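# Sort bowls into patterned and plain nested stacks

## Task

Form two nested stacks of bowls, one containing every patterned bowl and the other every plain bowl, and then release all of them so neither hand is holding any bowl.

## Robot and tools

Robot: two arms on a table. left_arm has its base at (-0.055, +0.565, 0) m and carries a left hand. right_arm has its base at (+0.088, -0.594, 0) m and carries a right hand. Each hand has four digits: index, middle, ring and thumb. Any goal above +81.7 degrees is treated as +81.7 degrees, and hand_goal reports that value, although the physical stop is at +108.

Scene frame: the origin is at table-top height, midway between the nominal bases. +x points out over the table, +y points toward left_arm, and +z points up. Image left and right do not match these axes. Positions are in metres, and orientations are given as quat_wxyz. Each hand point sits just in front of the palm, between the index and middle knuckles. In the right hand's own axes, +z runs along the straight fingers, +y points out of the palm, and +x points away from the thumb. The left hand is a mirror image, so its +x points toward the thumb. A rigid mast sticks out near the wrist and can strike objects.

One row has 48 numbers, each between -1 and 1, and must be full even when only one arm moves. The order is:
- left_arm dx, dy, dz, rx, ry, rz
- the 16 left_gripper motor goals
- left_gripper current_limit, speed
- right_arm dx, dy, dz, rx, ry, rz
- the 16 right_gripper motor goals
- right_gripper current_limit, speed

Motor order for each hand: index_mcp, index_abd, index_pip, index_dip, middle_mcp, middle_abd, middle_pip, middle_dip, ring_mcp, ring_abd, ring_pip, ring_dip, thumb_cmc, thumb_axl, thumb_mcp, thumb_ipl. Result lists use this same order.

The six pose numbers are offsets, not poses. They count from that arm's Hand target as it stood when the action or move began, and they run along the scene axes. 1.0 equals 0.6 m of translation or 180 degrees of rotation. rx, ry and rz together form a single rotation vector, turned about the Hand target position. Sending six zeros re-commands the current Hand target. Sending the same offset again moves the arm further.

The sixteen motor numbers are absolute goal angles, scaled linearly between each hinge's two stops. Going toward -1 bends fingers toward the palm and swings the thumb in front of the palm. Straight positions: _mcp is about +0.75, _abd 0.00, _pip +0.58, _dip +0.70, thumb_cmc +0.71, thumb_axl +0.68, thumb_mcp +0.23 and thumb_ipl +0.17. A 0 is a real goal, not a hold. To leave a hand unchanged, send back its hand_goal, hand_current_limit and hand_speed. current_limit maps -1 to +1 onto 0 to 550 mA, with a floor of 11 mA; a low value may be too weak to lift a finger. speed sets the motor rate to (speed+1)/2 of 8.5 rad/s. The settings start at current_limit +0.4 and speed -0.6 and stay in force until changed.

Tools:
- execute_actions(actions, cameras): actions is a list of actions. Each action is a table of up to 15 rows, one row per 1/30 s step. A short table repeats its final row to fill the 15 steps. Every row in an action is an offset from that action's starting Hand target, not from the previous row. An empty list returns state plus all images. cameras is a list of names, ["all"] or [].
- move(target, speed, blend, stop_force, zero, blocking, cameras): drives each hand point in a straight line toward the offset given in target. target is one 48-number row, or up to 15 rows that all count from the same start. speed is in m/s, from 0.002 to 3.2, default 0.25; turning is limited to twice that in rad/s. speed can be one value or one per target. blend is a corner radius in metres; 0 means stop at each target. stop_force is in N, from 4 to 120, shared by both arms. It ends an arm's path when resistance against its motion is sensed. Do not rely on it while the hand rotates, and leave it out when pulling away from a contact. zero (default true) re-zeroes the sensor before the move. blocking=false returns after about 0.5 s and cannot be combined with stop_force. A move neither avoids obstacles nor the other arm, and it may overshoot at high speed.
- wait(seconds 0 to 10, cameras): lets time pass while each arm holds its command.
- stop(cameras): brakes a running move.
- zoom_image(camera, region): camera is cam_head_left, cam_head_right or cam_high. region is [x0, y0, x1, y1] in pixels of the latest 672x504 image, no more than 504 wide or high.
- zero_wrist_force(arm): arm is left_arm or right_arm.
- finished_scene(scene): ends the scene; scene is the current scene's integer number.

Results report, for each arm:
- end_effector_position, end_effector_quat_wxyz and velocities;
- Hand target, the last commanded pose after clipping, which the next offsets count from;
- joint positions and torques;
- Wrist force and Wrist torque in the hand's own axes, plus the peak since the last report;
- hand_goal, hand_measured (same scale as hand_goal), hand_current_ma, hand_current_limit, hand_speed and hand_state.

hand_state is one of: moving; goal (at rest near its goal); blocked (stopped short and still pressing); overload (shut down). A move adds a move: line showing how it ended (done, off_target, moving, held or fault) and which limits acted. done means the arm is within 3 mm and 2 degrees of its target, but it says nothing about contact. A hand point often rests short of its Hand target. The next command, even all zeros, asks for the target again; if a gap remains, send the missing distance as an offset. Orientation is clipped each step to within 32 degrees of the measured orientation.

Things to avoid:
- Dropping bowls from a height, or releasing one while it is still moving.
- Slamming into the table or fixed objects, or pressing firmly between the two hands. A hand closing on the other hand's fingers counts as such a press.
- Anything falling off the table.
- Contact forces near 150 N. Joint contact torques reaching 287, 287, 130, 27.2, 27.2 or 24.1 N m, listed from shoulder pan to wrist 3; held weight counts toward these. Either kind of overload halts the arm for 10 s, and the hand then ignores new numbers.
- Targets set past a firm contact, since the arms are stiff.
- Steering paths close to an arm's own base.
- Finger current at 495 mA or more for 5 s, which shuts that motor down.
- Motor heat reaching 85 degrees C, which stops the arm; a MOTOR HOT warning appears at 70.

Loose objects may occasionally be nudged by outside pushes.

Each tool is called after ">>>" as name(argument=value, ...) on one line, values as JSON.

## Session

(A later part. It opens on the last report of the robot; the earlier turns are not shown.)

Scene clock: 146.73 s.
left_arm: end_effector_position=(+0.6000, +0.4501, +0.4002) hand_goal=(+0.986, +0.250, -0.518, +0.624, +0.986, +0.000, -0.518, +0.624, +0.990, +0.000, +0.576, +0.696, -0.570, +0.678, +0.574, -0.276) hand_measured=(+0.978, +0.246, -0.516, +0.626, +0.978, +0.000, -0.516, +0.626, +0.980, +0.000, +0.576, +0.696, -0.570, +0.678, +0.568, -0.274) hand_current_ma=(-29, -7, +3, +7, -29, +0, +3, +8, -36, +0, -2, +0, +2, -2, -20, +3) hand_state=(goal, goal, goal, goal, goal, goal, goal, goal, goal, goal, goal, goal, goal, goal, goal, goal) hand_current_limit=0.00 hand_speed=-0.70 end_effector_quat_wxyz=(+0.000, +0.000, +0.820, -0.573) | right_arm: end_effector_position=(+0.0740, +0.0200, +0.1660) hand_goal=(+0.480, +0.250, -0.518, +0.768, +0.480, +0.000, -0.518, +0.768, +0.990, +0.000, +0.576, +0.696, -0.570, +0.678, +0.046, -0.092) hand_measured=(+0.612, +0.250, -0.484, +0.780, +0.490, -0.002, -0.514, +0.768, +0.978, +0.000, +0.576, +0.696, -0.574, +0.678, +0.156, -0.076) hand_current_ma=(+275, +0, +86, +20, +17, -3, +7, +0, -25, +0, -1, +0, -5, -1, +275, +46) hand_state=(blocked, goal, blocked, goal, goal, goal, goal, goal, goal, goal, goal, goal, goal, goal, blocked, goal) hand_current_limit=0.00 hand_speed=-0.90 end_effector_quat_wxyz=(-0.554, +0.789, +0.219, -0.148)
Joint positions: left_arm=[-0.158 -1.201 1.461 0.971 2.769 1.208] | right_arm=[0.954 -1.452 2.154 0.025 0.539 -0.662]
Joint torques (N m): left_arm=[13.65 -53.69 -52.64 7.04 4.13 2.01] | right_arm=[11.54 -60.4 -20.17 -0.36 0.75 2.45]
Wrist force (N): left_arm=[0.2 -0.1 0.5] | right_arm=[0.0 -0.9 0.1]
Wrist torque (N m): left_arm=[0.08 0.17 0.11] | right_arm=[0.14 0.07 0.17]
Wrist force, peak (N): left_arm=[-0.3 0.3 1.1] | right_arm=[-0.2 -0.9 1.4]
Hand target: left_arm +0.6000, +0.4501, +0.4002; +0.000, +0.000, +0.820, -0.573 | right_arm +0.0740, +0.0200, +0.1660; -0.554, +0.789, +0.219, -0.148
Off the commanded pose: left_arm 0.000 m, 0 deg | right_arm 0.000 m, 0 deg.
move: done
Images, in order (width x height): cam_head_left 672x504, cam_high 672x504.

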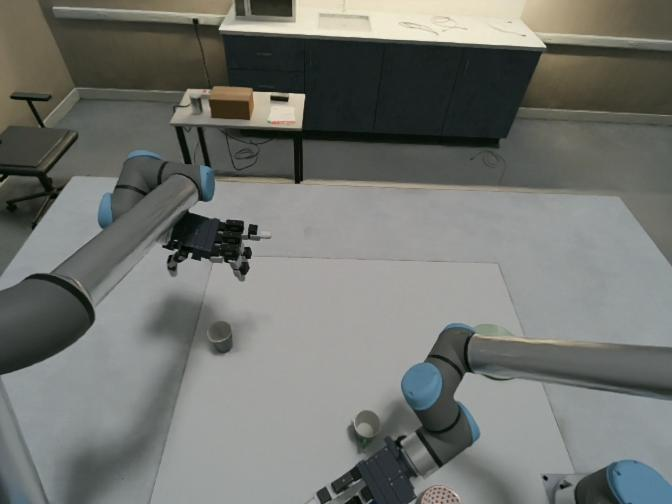

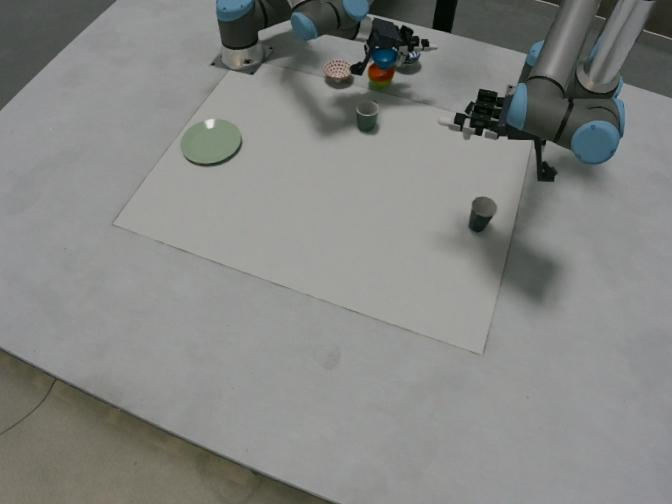

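>>> move(target=[0,0,0,0,0,0,0.986,0.25,-0.518,0.624,0.986,0,-0.518,0.624,0.99,0,0.576,0.696,-0.57,0.678,0.574,-0.276,0,-0.7,-0.005,-0.003,-0.135,0,0,0,0.479,0.25,-0.518,0.768,0.479,0,-0.518,0.768,0.99,0,0.576,0.696,-0.57,0.678,0.045,-0.092,0.0,-0.9], speed=0.06, stop_force=4, cameras=["cam_high"])

>>> zoom_image(camera="cam_high", region=[310, 20, 450, 125])

Scene clock: 149.57 s.
left_arm: end_effector_position=(+0.6000, +0.4501, +0.4002) hand_goal=(+0.986, +0.250, -0.518, +0.624, +0.986, +0.000, -0.518, +0.624, +0.990, +0.000, +0.576, +0.696, -0.570, +0.678, +0.574, -0.276) hand_measured=(+0.978, +0.246, -0.516, +0.626, +0.978, +0.000, -0.516, +0.626, +0.980, +0.000, +0.576, +0.696, -0.570, +0.678, +0.568, -0.274) hand_current_ma=(-29, -7, +3, +7, -29, +0, +3, +8, -36, +0, -2, +0, +2, -2, -20, +3) hand_state=(goal, goal, goal, goal, goal, goal, goal, goal, goal, goal, goal, goal, goal, goal, goal, goal) hand_current_limit=0.00 hand_speed=-0.70 end_effector_quat_wxyz=(+0.000, +0.000, +0.820, -0.573) | right_arm: end_effector_position=(+0.0715, +0.0183, +0.1014) hand_goal=(+0.480, +0.250, -0.518, +0.768, +0.480, +0.000, -0.518, +0.768, +0.990, +0.000, +0.576, +0.696, -0.570, +0.678, +0.046, -0.092) hand_measured=(+0.606, +0.250, -0.476, +0.786, +0.476, -0.002, -0.514, +0.768, +0.978, +0.000, +0.576, +0.696, -0.576, +0.678, +0.158, -0.072) hand_current_ma=(+275, +0, +108, +36, -5, -2, +4, +0, -25, +0, -1, +0, -10, -1, +275, +63) hand_state=(blocked, goal, blocked, goal, goal, goal, goal, goal, goal, goal, goal, goal, goal, goal, blocked, blocked) hand_current_limit=0.00 hand_speed=-0.90 end_effector_quat_wxyz=(-0.554, +0.789, +0.219, -0.148)
Joint positions: left_arm=[-0.158 -1.201 1.461 0.971 2.769 1.208] | right_arm=[0.956 -1.366 2.205 -0.113 0.541 -0.659]
Joint torques (N m): left_arm=[11.36 -54.43 -51.32 7.19 4.27 1.6] | right_arm=[-6.8 -61.24 -40.66 5.89 -3 -0.35]
Wrist force (N): left_arm=[0.2 0.4 0.4] | right_arm=[-0.1 -0.2 -0.1]
Wrist torque (N m): left_arm=[0.15 0.17 0.11] | right_arm=[0.17 0.07 0.18]
Wrist force, peak (N): left_arm=[-0.1 0.8 0.8] | right_arm=[0.0 -5.7 -3.8]
Hand target: left_arm +0.6000, +0.4501, +0.4002; +0.000, +0.000, +0.820, -0.573 | right_arm +0.0715, +0.0183, +0.1014; -0.554, +0.789, +0.219, -0.148 (not the last commanded pose)
Off the commanded pose: left_arm 0.000 m, 0 deg | right_arm 0.016 m, 0 deg.
move: contact (right_arm)
Images, in order (width x height): cam_high 672x504.

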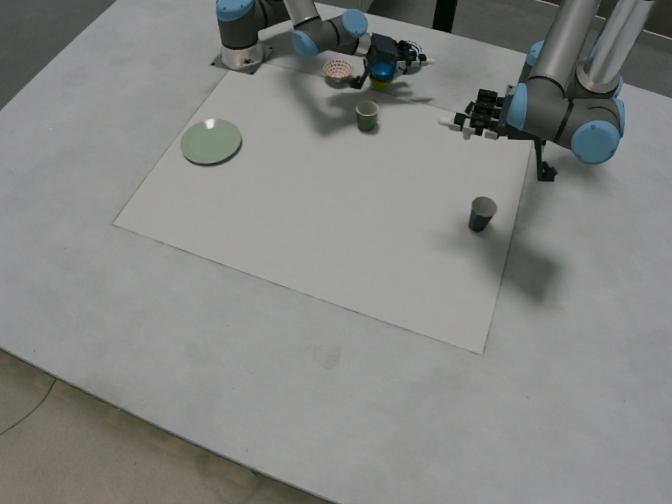

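Scaled by 3.600.

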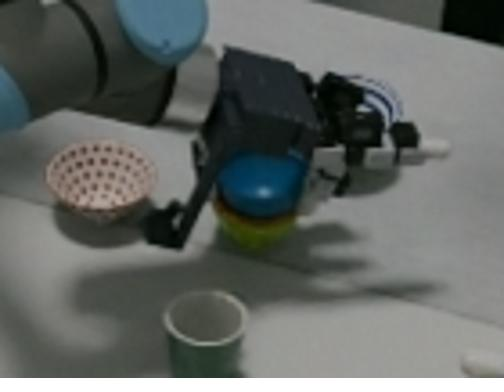

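>>> move(target=[0,0,0,0,0,0,0.986,0.25,-0.518,0.624,0.986,0,-0.518,0.624,0.99,0,0.576,0.696,-0.57,0.678,0.574,-0.276,0,-0.7,0,0,0,0,0,0,0.89,0.25,-0.518,0.768,0.89,0,-0.518,0.768,0.99,0,0.576,0.696,-0.57,0.678,0.36,-0.092,0.0,-0.92], speed=0.1)

>>> move(target=[0,0,0,0,0,0,0.986,0.25,-0.518,0.624,0.986,0,-0.518,0.624,0.99,0,0.576,0.696,-0.57,0.678,0.574,-0.276,0,-0.7,0,0,0.15,0,0,0,0.89,0.25,-0.518,0.768,0.89,0,-0.518,0.768,0.99,0,0.576,0.696,-0.57,0.678,0.36,-0.092,0.0,-0.7], speed=0.2, cameras=["cam_high"])

>>> zoom_image(camera="cam_high", region=[310, 20, 450, 125])

Scene clock: 151.60 s.
left_arm: end_effector_position=(+0.6000, +0.4501, +0.4002) hand_goal=(+0.986, +0.250, -0.518, +0.624, +0.986, +0.000, -0.518, +0.624, +0.990, +0.000, +0.576, +0.696, -0.570, +0.678, +0.574, -0.276) hand_measured=(+0.978, +0.246, -0.516, +0.626, +0.978, +0.000, -0.516, +0.626, +0.980, +0.000, +0.576, +0.696, -0.570, +0.678, +0.568, -0.274) hand_current_ma=(-29, -7, +3, +7, -29, +0, +3, +8, -36, +0, -2, +0, +2, -2, -20, +3) hand_state=(goal, goal, goal, goal, goal, goal, goal, goal, goal, goal, goal, goal, goal, goal, goal, goal) hand_current_limit=0.00 hand_speed=-0.70 end_effector_quat_wxyz=(+0.000, +0.000, +0.820, -0.573) | right_arm: end_effector_position=(+0.0715, +0.0183, +0.1014) hand_goal=(+0.890, +0.250, -0.518, +0.768, +0.890, +0.000, -0.518, +0.768, +0.990, +0.000, +0.576, +0.696, -0.570, +0.678, +0.360, -0.092) hand_measured=(+0.870, +0.250, -0.516, +0.770, +0.868, -0.002, -0.516, +0.768, +0.978, +0.000, +0.576, +0.696, -0.572, +0.678, +0.354, -0.090) hand_current_ma=(-48, +0, +3, +3, -49, -2, +2, +0, -25, +0, -1, +0, -3, -1, -12, +3) hand_state=(blocked, goal, goal, goal, blocked, goal, goal, goal, goal, goal, goal, goal, goal, goal, goal, goal) hand_current_limit=0.00 hand_speed=-0.92 end_effector_quat_wxyz=(-0.554, +0.789, +0.219, -0.148)
Joint positions: left_arm=[-0.158 -1.201 1.461 0.971 2.769 1.208] | right_arm=[0.956 -1.366 2.205 -0.113 0.541 -0.659]
Joint torques (N m): left_arm=[12.91 -53.26 -51.49 7.07 3.94 2.04] | right_arm=[-5.16 -60.58 -38.38 5.61 -2.87 -0.5]
Wrist force (N): left_arm=[0.0 -0.1 0.4] | right_arm=[0.0 -0.6 -0.4]
Wrist torque (N m): left_arm=[0.09 0.19 0.10] | right_arm=[0.23 0.08 0.19]
Wrist force, peak (N): left_arm=[-0.4 0.3 1.0] | right_arm=[0.4 -1.1 -0.2]
Hand target: left_arm +0.6000, +0.4501, +0.4002; +0.000, +0.000, +0.820, -0.573 | right_arm +0.0715, +0.0183, +0.1014; -0.554, +0.789, +0.219, -0.148
Off the commanded pose: left_arm 0.000 m, 0 deg | right_arm 0.000 m, 0 deg.
move: done

Scene clock: 152.77 s.
left_arm: end_effector_position=(+0.6000, +0.4501, +0.4002) hand_goal=(+0.986, +0.250, -0.518, +0.624, +0.986, +0.000, -0.518, +0.624, +0.990, +0.000, +0.576, +0.696, -0.570, +0.678, +0.574, -0.276) hand_measured=(+0.978, +0.246, -0.516, +0.626, +0.978, +0.000, -0.516, +0.626, +0.980, +0.000, +0.576, +0.696, -0.570, +0.678, +0.568, -0.274) hand_current_ma=(-29, -7, +3, +7, -29, +0, +3, +8, -36, +0, -2, +0, +2, -2, -20, +3) hand_state=(goal, goal, goal, goal, goal, goal, goal, goal, goal, goal, goal, goal, goal, goal, goal, goal) hand_current_limit=0.00 hand_speed=-0.70 end_effector_quat_wxyz=(+0.000, +0.000, +0.820, -0.573) | right_arm: end_effector_position=(+0.0715, +0.0183, +0.1912) hand_goal=(+0.890, +0.250, -0.518, +0.768, +0.890, +0.000, -0.518, +0.768, +0.990, +0.000, +0.576, +0.696, -0.570, +0.678, +0.360, -0.092) hand_measured=(+0.870, +0.250, -0.516, +0.770, +0.870, -0.002, -0.516, +0.768, +0.978, +0.000, +0.576, +0.696, -0.572, +0.678, +0.354, -0.090) hand_current_ma=(-44, +0, +3, +3, -45, -2, +2, +0, -25, +0, -1, +0, -3, -1, -12, +3) hand_state=(goal, goal, goal, goal, goal, goal, goal, goal, goal, goal, goal, goal, goal, goal, goal, goal) hand_current_limit=0.00 hand_speed=-0.70 end_effector_quat_wxyz=(-0.554, +0.789, +0.219, -0.148)
Joint positions: left_arm=[-0.158 -1.201 1.461 0.971 2.769 1.208] | right_arm=[0.956 -1.487 2.137 0.075 0.541 -0.659]
Joint torques (N m): left_arm=[14.49 -55.23 -51.72 7.44 4.01 1.74] | right_arm=[-6.24 -55.07 -45.96 5.19 -5.14 -0.46]
Wrist force (N): left_arm=[0.0 0.1 0.5] | right_arm=[0.1 -0.9 -0.5]
Wrist torque (N m): left_arm=[0.10 0.20 0.10] | right_arm=[0.24 0.10 0.20]
Wrist force, peak (N): left_arm=[-0.1 1.0 0.2] | right_arm=[0.1 -2.3 -0.8]
Hand target: left_arm +0.6000, +0.4501, +0.4002; +0.000, +0.000, +0.820, -0.573 | right_arm +0.0715, +0.0183, +0.1914; -0.554, +0.789, +0.219, -0.148
Off the commanded pose: left_arm 0.000 m, 0 deg | right_arm 0.000 m, 0 deg.
move: done
Images, in order (width x height): cam_high 672x504.

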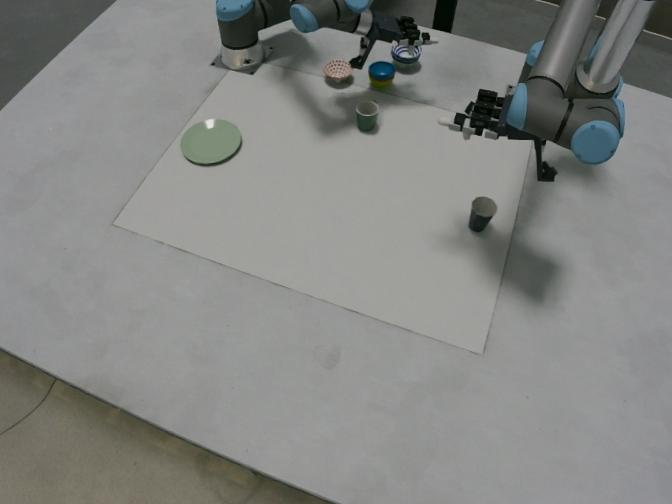

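Scaled by 3.600.

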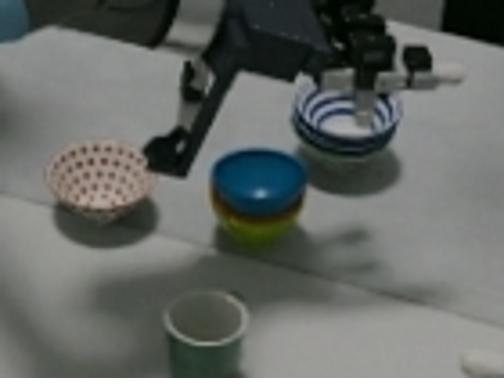

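>>> move(target=[0,0,0,0,0,0,0.986,0.25,-0.518,0.624,0.986,0,-0.518,0.624,0.99,0,0.576,0.696,-0.57,0.678,0.574,-0.276,0,-0.7,0.0057,-0.2983,-0.069,0,0,0.1667,0.986,0.25,-0.518,0.624,0.986,0,-0.518,0.624,0.99,0,0.576,0.696,-0.57,0.678,0.574,-0.276,0.0,-0.7], speed=0.25, cameras=["cam_high", "cam_head_left"])

>>> zoom_image(camera="cam_high", region=[280, 10, 420, 115])

Scene clock: 155.90 s.
left_arm: end_effector_position=(+0.6000, +0.4501, +0.4002) hand_goal=(+0.986, +0.250, -0.518, +0.624, +0.986, +0.000, -0.518, +0.624, +0.990, +0.000, +0.576, +0.696, -0.570, +0.678, +0.574, -0.276) hand_measured=(+0.978, +0.246, -0.516, +0.626, +0.978, +0.000, -0.516, +0.626, +0.980, +0.000, +0.576, +0.696, -0.570, +0.678, +0.568, -0.274) hand_current_ma=(-29, -7, +3, +7, -29, +0, +3, +8, -36, +0, -2, +0, +2, -2, -20, +3) hand_state=(goal, goal, goal, goal, goal, goal, goal, goal, goal, goal, goal, goal, goal, goal, goal, goal) hand_current_limit=0.00 hand_speed=-0.70 end_effector_quat_wxyz=(+0.000, +0.000, +0.820, -0.573) | right_arm: end_effector_position=(+0.0749, -0.1607, +0.1500) hand_goal=(+0.986, +0.250, -0.518, +0.624, +0.986, +0.000, -0.518, +0.624, +0.990, +0.000, +0.576, +0.696, -0.570, +0.678, +0.574, -0.276) hand_measured=(+0.966, +0.250, -0.516, +0.626, +0.966, -0.002, -0.516, +0.628, +0.978, +0.000, +0.576, +0.696, -0.572, +0.678, +0.566, -0.274) hand_current_ma=(-46, +0, +3, +3, -48, -2, +2, +4, -25, +0, -1, +0, -3, -1, -17, +3) hand_state=(blocked, goal, goal, goal, blocked, goal, goal, goal, goal, goal, goal, goal, goal, goal, goal, goal) hand_current_limit=0.00 hand_speed=-0.70 end_effector_quat_wxyz=(-0.497, +0.706, +0.416, -0.286)
Joint positions: left_arm=[-0.158 -1.201 1.461 0.971 2.769 1.208] | right_arm=[0.656 -1.212 2.389 1.214 0.525 -2.472]
Joint torques (N m): left_arm=[12.95 -53.39 -52.26 7.24 3.95 1.74] | right_arm=[-6.45 -34.28 -1.57 8.79 0.72 -1.29]
Wrist force (N): left_arm=[0.3 0.2 0.6] | right_arm=[-0.2 -1.1 0.4]
Wrist torque (N m): left_arm=[0.11 0.15 0.12] | right_arm=[0.07 0.15 0.26]
Wrist force, peak (N): left_arm=[-0.3 0.3 1.0] | right_arm=[0.6 -1.8 0.1]
Hand target: left_arm +0.6000, +0.4501, +0.4002; +0.000, +0.000, +0.820, -0.573 | right_arm +0.0750, -0.1607, +0.1500; -0.497, +0.706, +0.416, -0.286
Off the commanded pose: left_arm 0.000 m, 0 deg | right_arm 0.000 m, 0 deg.
move: done
Images, in order (width x height): cam_head_left 672x504, cam_high 672x504.

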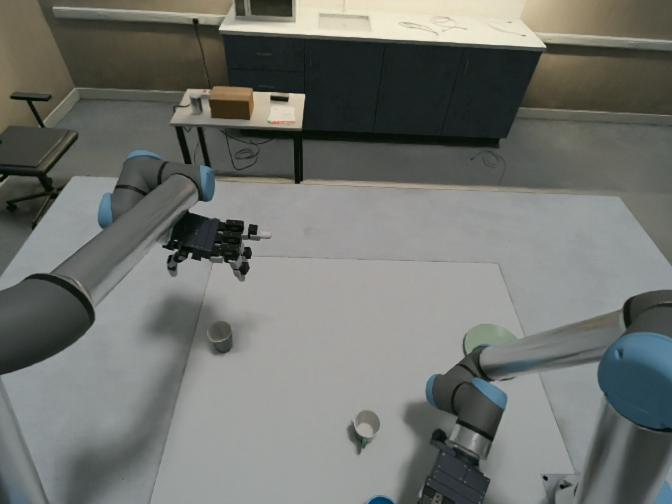

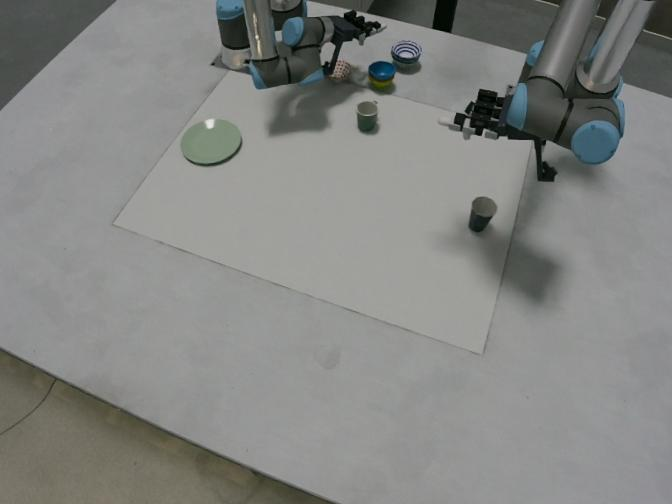

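Scaled by 3.600.

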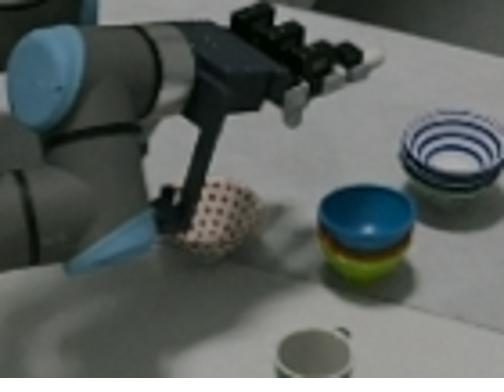

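>>> move(target=[0,0,0,0,0,0,0.986,0.25,-0.518,0.624,0.986,0,-0.518,0.624,0.99,0,0.576,0.696,-0.57,0.678,0.574,-0.276,0,-0.7,0,0,-0.145,0,0,0,0.986,0.25,-0.518,0.624,0.986,0,-0.518,0.624,0.99,0,0.576,0.696,-0.57,0.678,0.574,-0.276,0.0,-0.9], speed=0.12, stop_force=5)

>>> move(target=[0,0,0,0,0,0,0.986,0.25,-0.518,0.624,0.986,0,-0.518,0.624,0.99,0,0.576,0.696,-0.57,0.678,0.574,-0.276,0,-0.7,0,0,0,0,0,0,0.54,0.25,-0.518,0.624,0.54,0,-0.518,0.624,0.99,0,0.576,0.696,-0.57,0.678,0.2,-0.276,0.0,-0.9])

>>> move(target=[[0,0,0,0,0,0,0.986,0.25,-0.518,0.624,0.986,0,-0.518,0.624,0.99,0,0.576,0.696,-0.57,0.678,0.574,-0.276,0,-0.7,0,0,0.17,0,0,0,0.54,0.25,-0.518,0.624,0.54,0,-0.518,0.624,0.99,0,0.576,0.696,-0.57,0.678,0.2,-0.276,0.0,-0.9],[0,0,0,0,0,0,0.986,0.25,-0.518,0.624,0.986,0,-0.518,0.624,0.99,0,0.576,0.696,-0.57,0.678,0.574,-0.276,0,-0.7,-0.2982,0.3862,0.17,0,0,-0.3333,0.54,0.25,-0.518,0.624,0.54,0,-0.518,0.624,0.99,0,0.576,0.696,-0.57,0.678,0.2,-0.276,0.0,-0.9]], speed=[0.12, 0.25], blend=[0.03, 0], cameras=["cam_high", "cam_head_left"])

>>> zoom_image(camera="cam_high", region=[310, 0, 450, 105])

Scene clock: 158.87 s.
left_arm: end_effector_position=(+0.6000, +0.4501, +0.4002) hand_goal=(+0.986, +0.250, -0.518, +0.624, +0.986, +0.000, -0.518, +0.624, +0.990, +0.000, +0.576, +0.696, -0.570, +0.678, +0.574, -0.276) hand_measured=(+0.978, +0.246, -0.516, +0.626, +0.978, +0.000, -0.516, +0.626, +0.980, +0.000, +0.576, +0.696, -0.570, +0.678, +0.568, -0.274) hand_current_ma=(-29, -7, +3, +7, -29, +0, +3, +8, -36, +0, -2, +0, +2, -2, -20, +3) hand_state=(goal, goal, goal, goal, goal, goal, goal, goal, goal, goal, goal, goal, goal, goal, goal, goal) hand_current_limit=0.00 hand_speed=-0.70 end_effector_quat_wxyz=(+0.000, +0.000, +0.820, -0.573) | right_arm: end_effector_position=(+0.0750, -0.1607, +0.0630) hand_goal=(+0.986, +0.250, -0.518, +0.624, +0.986, +0.000, -0.518, +0.624, +0.990, +0.000, +0.576, +0.696, -0.570, +0.678, +0.574, -0.276) hand_measured=(+0.966, +0.250, -0.516, +0.626, +0.966, -0.002, -0.516, +0.628, +0.978, +0.000, +0.576, +0.696, -0.572, +0.678, +0.566, -0.274) hand_current_ma=(-45, +0, +3, +3, -47, -2, +2, +4, -25, +0, -1, +0, -3, -1, -17, +3) hand_state=(goal, goal, goal, goal, blocked, goal, goal, goal, goal, goal, goal, goal, goal, goal, goal, goal) hand_current_limit=0.00 hand_speed=-0.90 end_effector_quat_wxyz=(-0.497, +0.706, +0.416, -0.286)
Joint positions: left_arm=[-0.158 -1.201 1.461 0.971 2.769 1.208] | right_arm=[0.656 -1.013 2.39 1.014 0.525 -2.473]
Joint torques (N m): left_arm=[12.1 -54.22 -51.94 7.1 3.69 1.63] | right_arm=[10.81 -41.71 -17.49 0.85 -5.15 1.6]
Wrist force (N): left_arm=[0.2 0.1 0.7] | right_arm=[0.1 -1.0 -0.1]
Wrist torque (N m): left_arm=[0.09 0.18 0.12] | right_arm=[0.14 0.13 0.29]
Wrist force, peak (N): left_arm=[-0.6 0.2 0.9] | right_arm=[0.0 -1.6 -0.4]
Hand target: left_arm +0.6000, +0.4501, +0.4002; +0.000, +0.000, +0.820, -0.573 | right_arm +0.0750, -0.1607, +0.0630; -0.497, +0.706, +0.416, -0.286
Off the commanded pose: left_arm 0.000 m, 0 deg | right_arm 0.000 m, 0 deg.
move: done

Scene clock: 160.37 s.
left_arm: end_effector_position=(+0.6000, +0.4501, +0.4002) hand_goal=(+0.986, +0.250, -0.518, +0.624, +0.986, +0.000, -0.518, +0.624, +0.990, +0.000, +0.576, +0.696, -0.570, +0.678, +0.574, -0.276) hand_measured=(+0.978, +0.246, -0.516, +0.626, +0.978, +0.000, -0.516, +0.626, +0.980, +0.000, +0.576, +0.696, -0.570, +0.678, +0.568, -0.274) hand_current_ma=(-29, -7, +3, +7, -29, +0, +3, +8, -36, +0, -2, +0, +2, -2, -20, +3) hand_state=(goal, goal, goal, goal, goal, goal, goal, goal, goal, goal, goal, goal, goal, goal, goal, goal) hand_current_limit=0.00 hand_speed=-0.70 end_effector_quat_wxyz=(+0.000, +0.000, +0.820, -0.573) | right_arm: end_effector_position=(+0.0750, -0.1607, +0.0630) hand_goal=(+0.540, +0.250, -0.518, +0.624, +0.540, +0.000, -0.518, +0.624, +0.990, +0.000, +0.576, +0.696, -0.570, +0.678, +0.200, -0.276) hand_measured=(+0.640, +0.250, -0.490, +0.632, +0.638, -0.002, -0.496, +0.634, +0.978, +0.000, +0.576, +0.696, -0.568, +0.678, +0.338, -0.256) hand_current_ma=(+275, +0, +68, +13, +275, -3, +48, +16, -25, +0, -1, +0, +4, -1, +275, +61) hand_state=(blocked, goal, blocked, goal, blocked, goal, blocked, goal, goal, goal, goal, goal, goal, goal, blocked, goal) hand_current_limit=0.00 hand_speed=-0.90 end_effector_quat_wxyz=(-0.497, +0.706, +0.416, -0.286)
Joint positions: left_arm=[-0.158 -1.201 1.461 0.971 2.769 1.208] | right_arm=[0.656 -1.013 2.39 1.014 0.525 -2.473]
Joint torques (N m): left_arm=[12.53 -54.32 -52.57 6.87 4.12 1.97] | right_arm=[10.22 -40.14 -17.2 0.86 -4.48 1.71]
Wrist force (N): left_arm=[-0.2 0.2 0.6] | right_arm=[0.2 -3.6 -0.4]
Wrist torque (N m): left_arm=[0.12 0.22 0.07] | right_arm=[0.07 0.13 0.31]
Wrist force, peak (N): left_arm=[-0.5 0.5 1.0] | right_arm=[0.3 -3.7 -0.4]
Hand target: left_arm +0.6000, +0.4501, +0.4002; +0.000, +0.000, +0.820, -0.573 | right_arm +0.0750, -0.1607, +0.0630; -0.497, +0.706, +0.416, -0.286
Off the commanded pose: left_arm 0.000 m, 0 deg | right_arm 0.000 m, 0 deg.
move: done

Scene clock: 164.20 s.
left_arm: end_effector_position=(+0.6000, +0.4501, +0.4002) hand_goal=(+0.986, +0.250, -0.518, +0.624, +0.986, +0.000, -0.518, +0.624, +0.990, +0.000, +0.576, +0.696, -0.570, +0.678, +0.574, -0.276) hand_measured=(+0.978, +0.246, -0.516, +0.626, +0.978, +0.000, -0.516, +0.626, +0.980, +0.000, +0.576, +0.696, -0.570, +0.678, +0.568, -0.274) hand_current_ma=(-29, -7, +3, +7, -29, +0, +3, +8, -36, +0, -2, +0, +2, -2, -20, +3) hand_state=(goal, goal, goal, goal, goal, goal, goal, goal, goal, goal, goal, goal, goal, goal, goal, goal) hand_current_limit=0.00 hand_speed=-0.70 end_effector_quat_wxyz=(+0.000, +0.000, +0.820, -0.573) | right_arm: end_effector_position=(-0.1039, +0.0710, +0.1650) hand_goal=(+0.540, +0.250, -0.518, +0.624, +0.540, +0.000, -0.518, +0.624, +0.990, +0.000, +0.576, +0.696, -0.570, +0.678, +0.200, -0.276) hand_measured=(+0.614, +0.250, -0.482, +0.636, +0.606, -0.004, -0.488, +0.640, +0.978, +0.000, +0.574, +0.696, -0.556, +0.678, +0.348, -0.244) hand_current_ma=(+249, +0, +90, +21, +214, -4, +74, +33, -26, +0, -1, +0, +26, +0, +275, +118) hand_state=(blocked, goal, blocked, goal, blocked, goal, blocked, goal, goal, goal, goal, goal, goal, goal, blocked, blocked) hand_current_limit=0.00 hand_speed=-0.90 end_effector_quat_wxyz=(-0.574, +0.819, +0.007, +0.000)
Joint positions: left_arm=[-0.158 -1.201 1.461 0.971 2.769 1.208] | right_arm=[1.561 -1.49 2.148 -0.309 1.552 -0.016]
Joint torques (N m): left_arm=[12.33 -55.36 -52.07 6.98 4.03 2.37] | right_arm=[11.34 -32.76 -50.44 1.6 2.03 2.73]
Wrist force (N): left_arm=[0.2 0.2 0.5] | right_arm=[0.0 0.7 0.0]
Wrist torque (N m): left_arm=[0.13 0.18 0.10] | right_arm=[0.29 0.14 0.22]
Wrist force, peak (N): left_arm=[0.3 0.6 1.0] | right_arm=[0.2 -3.5 -0.2]
Hand target: left_arm +0.6000, +0.4501, +0.4002; +0.000, +0.000, +0.820, -0.573 | right_arm -0.1040, +0.0710, +0.1650; -0.574, +0.819, +0.007, +0.000
Off the commanded pose: left_arm 0.000 m, 0 deg | right_arm 0.000 m, 0 deg.
move: done
Images, in order (width x height): cam_head_left 672x504, cam_high 672x504.

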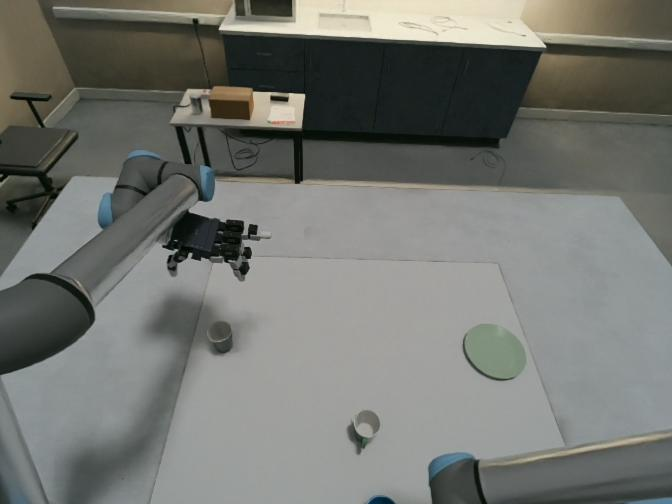

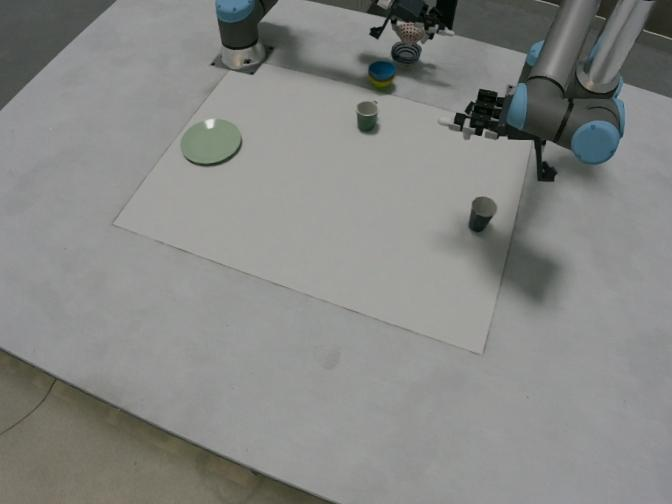

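Scaled by 3.600.

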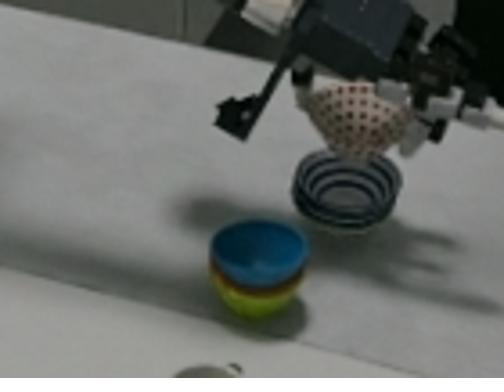

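>>> move(target=[0,0,0,0,0,0,0.986,0.25,-0.518,0.624,0.986,0,-0.518,0.624,0.99,0,0.576,0.696,-0.57,0.678,0.574,-0.276,0,-0.7,0,0,-0.108,0,0,0,0.54,0.25,-0.518,0.624,0.54,0,-0.518,0.624,0.99,0,0.576,0.696,-0.57,0.678,0.2,-0.276,0.0,-0.9], speed=0.06, stop_force=4, cameras=["cam_high"])

>>> zoom_image(camera="cam_high", region=[310, 0, 450, 105])

Scene clock: 166.77 s.
left_arm: end_effector_position=(+0.6000, +0.4501, +0.4002) hand_goal=(+0.986, +0.250, -0.518, +0.624, +0.986, +0.000, -0.518, +0.624, +0.990, +0.000, +0.576, +0.696, -0.570, +0.678, +0.574, -0.276) hand_measured=(+0.978, +0.246, -0.516, +0.626, +0.978, +0.000, -0.516, +0.626, +0.980, +0.000, +0.576, +0.696, -0.570, +0.678, +0.568, -0.274) hand_current_ma=(-29, -7, +3, +7, -29, +0, +3, +8, -36, +0, -2, +0, +2, -2, -20, +3) hand_state=(goal, goal, goal, goal, goal, goal, goal, goal, goal, goal, goal, goal, goal, goal, goal, goal) hand_current_limit=0.00 hand_speed=-0.70 end_effector_quat_wxyz=(+0.000, +0.000, +0.820, -0.573) | right_arm: end_effector_position=(-0.1039, +0.0709, +0.1076) hand_goal=(+0.540, +0.250, -0.518, +0.624, +0.540, +0.000, -0.518, +0.624, +0.990, +0.000, +0.576, +0.696, -0.570, +0.678, +0.200, -0.276) hand_measured=(+0.610, +0.250, -0.482, +0.636, +0.606, -0.008, -0.488, +0.640, +0.978, +0.000, +0.574, +0.696, -0.560, +0.678, +0.350, -0.244) hand_current_ma=(+236, +0, +90, +21, +216, -10, +74, +33, -26, +0, -1, +0, +18, +0, +275, +118) hand_state=(blocked, goal, blocked, goal, blocked, goal, blocked, goal, goal, goal, goal, goal, goal, goal, blocked, blocked) hand_current_limit=0.00 hand_speed=-0.90 end_effector_quat_wxyz=(-0.574, +0.819, +0.007, +0.000)
Joint positions: left_arm=[-0.158 -1.201 1.461 0.971 2.769 1.208] | right_arm=[1.561 -1.416 2.194 -0.429 1.552 -0.016]
Joint torques (N m): left_arm=[9.64 -56.58 -51.84 7.49 3.76 1.87] | right_arm=[-1.23 -64.18 -46.15 1.88 0.61 0.65]
Wrist force (N): left_arm=[-0.2 0.2 0.2] | right_arm=[0.2 0.8 0.7]
Wrist torque (N m): left_arm=[0.14 0.22 0.08] | right_arm=[0.18 0.08 0.23]
Wrist force, peak (N): left_arm=[-0.6 0.6 0.8] | right_arm=[0.9 -3.8 0.8]
Hand target: left_arm +0.6000, +0.4501, +0.4002; +0.000, +0.000, +0.820, -0.573 | right_arm -0.1039, +0.0709, +0.1076; -0.574, +0.819, +0.007, +0.000 (not the last commanded pose)
Off the commanded pose: left_arm 0.000 m, 0 deg | right_arm 0.007 m, 0 deg.
move: contact (right_arm)
Images, in order (width x height): cam_high 672x504.

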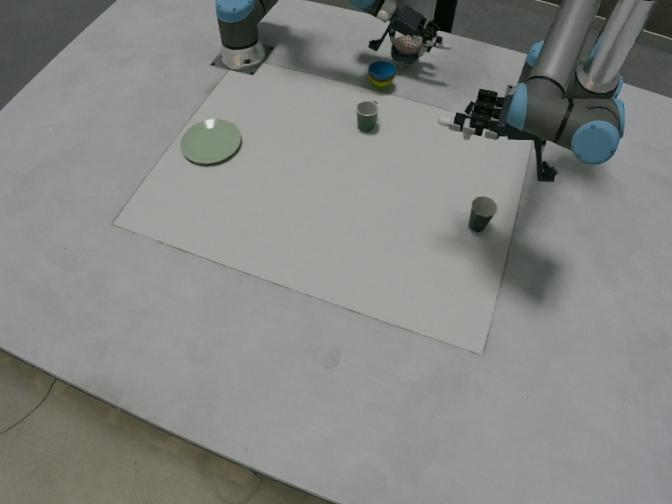

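Scaled by 3.600.

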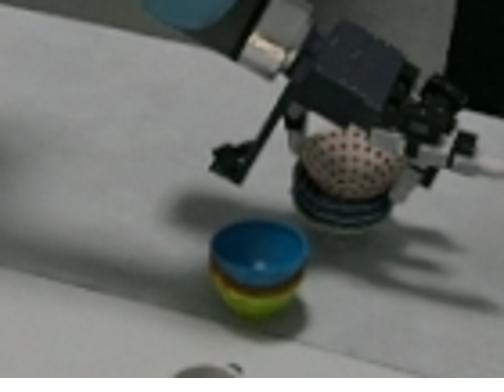

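>>> move(target=[0,0,0,0,0,0,0.986,0.25,-0.518,0.624,0.986,0,-0.518,0.624,0.99,0,0.576,0.696,-0.57,0.678,0.574,-0.276,0,-0.7,0,0,0,0,0,0,0.986,0.25,-0.518,0.624,0.986,0,-0.518,0.624,0.99,0,0.576,0.696,-0.57,0.678,0.574,-0.276,0.0,-0.92], speed=0.1)

>>> move(target=[0,0,0,0,0,0,0.986,0.25,-0.518,0.624,0.986,0,-0.518,0.624,0.99,0,0.576,0.696,-0.57,0.678,0.574,-0.276,0,-0.7,0,0,0.17,0,0,0,0.986,0.25,-0.518,0.624,0.986,0,-0.518,0.624,0.99,0,0.576,0.696,-0.57,0.678,0.574,-0.276,0.0,-0.7], speed=0.2, cameras=["cam_high"])

>>> zoom_image(camera="cam_high", region=[310, 0, 450, 105])

Scene clock: 168.87 s.
left_arm: end_effector_position=(+0.6000, +0.4501, +0.4002) hand_goal=(+0.986, +0.250, -0.518, +0.624, +0.986, +0.000, -0.518, +0.624, +0.990, +0.000, +0.576, +0.696, -0.570, +0.678, +0.574, -0.276) hand_measured=(+0.978, +0.246, -0.516, +0.626, +0.978, +0.000, -0.516, +0.626, +0.980, +0.000, +0.576, +0.696, -0.570, +0.678, +0.568, -0.274) hand_current_ma=(-29, -7, +3, +7, -29, +0, +3, +8, -36, +0, -2, +0, +2, -2, -20, +3) hand_state=(goal, goal, goal, goal, goal, goal, goal, goal, goal, goal, goal, goal, goal, goal, goal, goal) hand_current_limit=0.00 hand_speed=-0.70 end_effector_quat_wxyz=(+0.000, +0.000, +0.820, -0.573) | right_arm: end_effector_position=(-0.1039, +0.0709, +0.1076) hand_goal=(+0.986, +0.250, -0.518, +0.624, +0.986, +0.000, -0.518, +0.624, +0.990, +0.000, +0.576, +0.696, -0.570, +0.678, +0.574, -0.276) hand_measured=(+0.964, +0.250, -0.516, +0.626, +0.964, -0.004, -0.516, +0.628, +0.978, +0.000, +0.574, +0.696, -0.568, +0.678, +0.566, -0.274) hand_current_ma=(-50, +0, +3, +3, -51, -3, +2, +4, -26, +0, -1, +0, +3, +0, -18, +3) hand_state=(blocked, goal, goal, goal, blocked, goal, goal, goal, goal, goal, goal, goal, goal, goal, goal, goal) hand_current_limit=0.00 hand_speed=-0.92 end_effector_quat_wxyz=(-0.574, +0.819, +0.007, +0.000)
Joint positions: left_arm=[-0.158 -1.201 1.461 0.971 2.769 1.208] | right_arm=[1.561 -1.416 2.194 -0.429 1.552 -0.016]
Joint torques (N m): left_arm=[11.21 -55.42 -51.42 6.98 3.8 1.98] | right_arm=[1.33 -56.62 -39.67 1.72 0.9 2.18]
Wrist force (N): left_arm=[-0.3 0.0 0.4] | right_arm=[0.0 -1.2 -0.1]
Wrist torque (N m): left_arm=[0.11 0.25 0.07] | right_arm=[0.11 0.11 0.22]
Wrist force, peak (N): left_arm=[0.1 0.9 0.8] | right_arm=[0.1 -1.3 0.1]
Hand target: left_arm +0.6000, +0.4501, +0.4002; +0.000, +0.000, +0.820, -0.573 | right_arm -0.1039, +0.0709, +0.1076; -0.574, +0.819, +0.007, +0.000
Off the commanded pose: left_arm 0.000 m, 0 deg | right_arm 0.000 m, 0 deg.
move: done

Scene clock: 170.07 s.
left_arm: end_effector_position=(+0.6000, +0.4501, +0.4002) hand_goal=(+0.986, +0.250, -0.518, +0.624, +0.986, +0.000, -0.518, +0.624, +0.990, +0.000, +0.576, +0.696, -0.570, +0.678, +0.574, -0.276) hand_measured=(+0.978, +0.246, -0.516, +0.626, +0.978, +0.000, -0.516, +0.626, +0.980, +0.000, +0.576, +0.696, -0.570, +0.678, +0.568, -0.274) hand_current_ma=(-29, -7, +3, +7, -29, +0, +3, +8, -36, +0, -2, +0, +2, -2, -20, +3) hand_state=(goal, goal, goal, goal, goal, goal, goal, goal, goal, goal, goal, goal, goal, goal, goal, goal) hand_current_limit=0.00 hand_speed=-0.70 end_effector_quat_wxyz=(+0.000, +0.000, +0.820, -0.573) | right_arm: end_effector_position=(-0.1040, +0.0709, +0.2094) hand_goal=(+0.986, +0.250, -0.518, +0.624, +0.986, +0.000, -0.518, +0.624, +0.990, +0.000, +0.576, +0.696, -0.570, +0.678, +0.574, -0.276) hand_measured=(+0.966, +0.250, -0.516, +0.626, +0.966, -0.004, -0.516, +0.628, +0.978, +0.000, +0.574, +0.696, -0.568, +0.678, +0.566, -0.274) hand_current_ma=(-44, +0, +2, +3, -45, -3, +2, +4, -26, +0, -1, +0, +3, +0, -16, +3) hand_state=(goal, goal, goal, goal, goal, goal, goal, goal, goal, goal, goal, goal, goal, goal, goal, goal) hand_current_limit=0.00 hand_speed=-0.70 end_effector_quat_wxyz=(-0.574, +0.819, +0.007, +0.000)
Joint positions: left_arm=[-0.158 -1.201 1.461 0.971 2.769 1.208] | right_arm=[1.561 -1.539 2.106 -0.217 1.552 -0.016]
Joint torques (N m): left_arm=[12.66 -54.57 -50.9 7.13 4.02 1.85] | right_arm=[-6.27 -56 -52.55 1.69 -1.77 -0.43]
Wrist force (N): left_arm=[-0.3 0.3 0.5] | right_arm=[-0.1 -0.6 -0.8]
Wrist torque (N m): left_arm=[0.14 0.26 0.06] | right_arm=[0.32 0.17 0.20]
Wrist force, peak (N): left_arm=[0.2 0.6 1.1] | right_arm=[0.2 -2.0 1.4]
Hand target: left_arm +0.6000, +0.4501, +0.4002; +0.000, +0.000, +0.820, -0.573 | right_arm -0.1039, +0.0709, +0.2096; -0.574, +0.819, +0.007, +0.000
Off the commanded pose: left_arm 0.000 m, 0 deg | right_arm 0.000 m, 0 deg.
move: done
Images, in order (width x height): cam_high 672x504.

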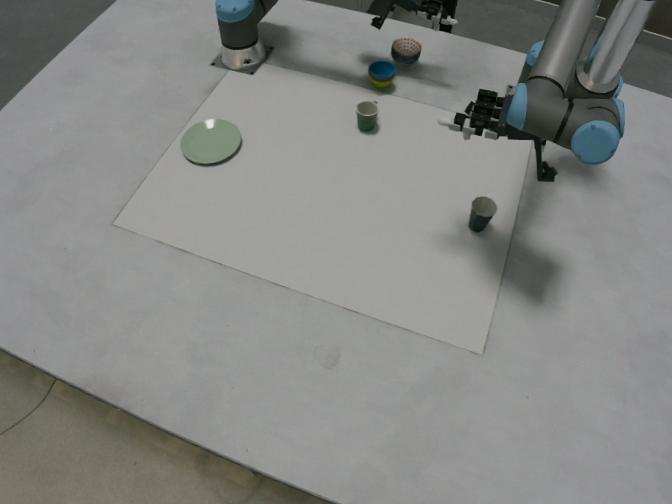

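Scaled by 3.600.

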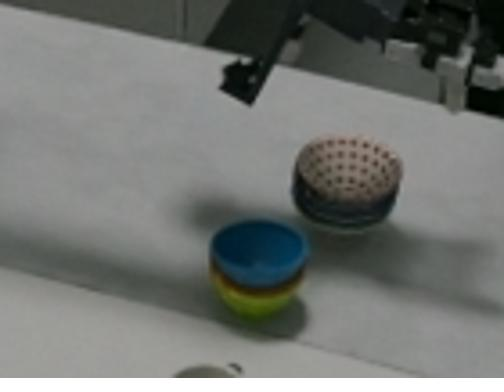

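>>> finished_scene(scene=1)

The scene is finished: the task was done.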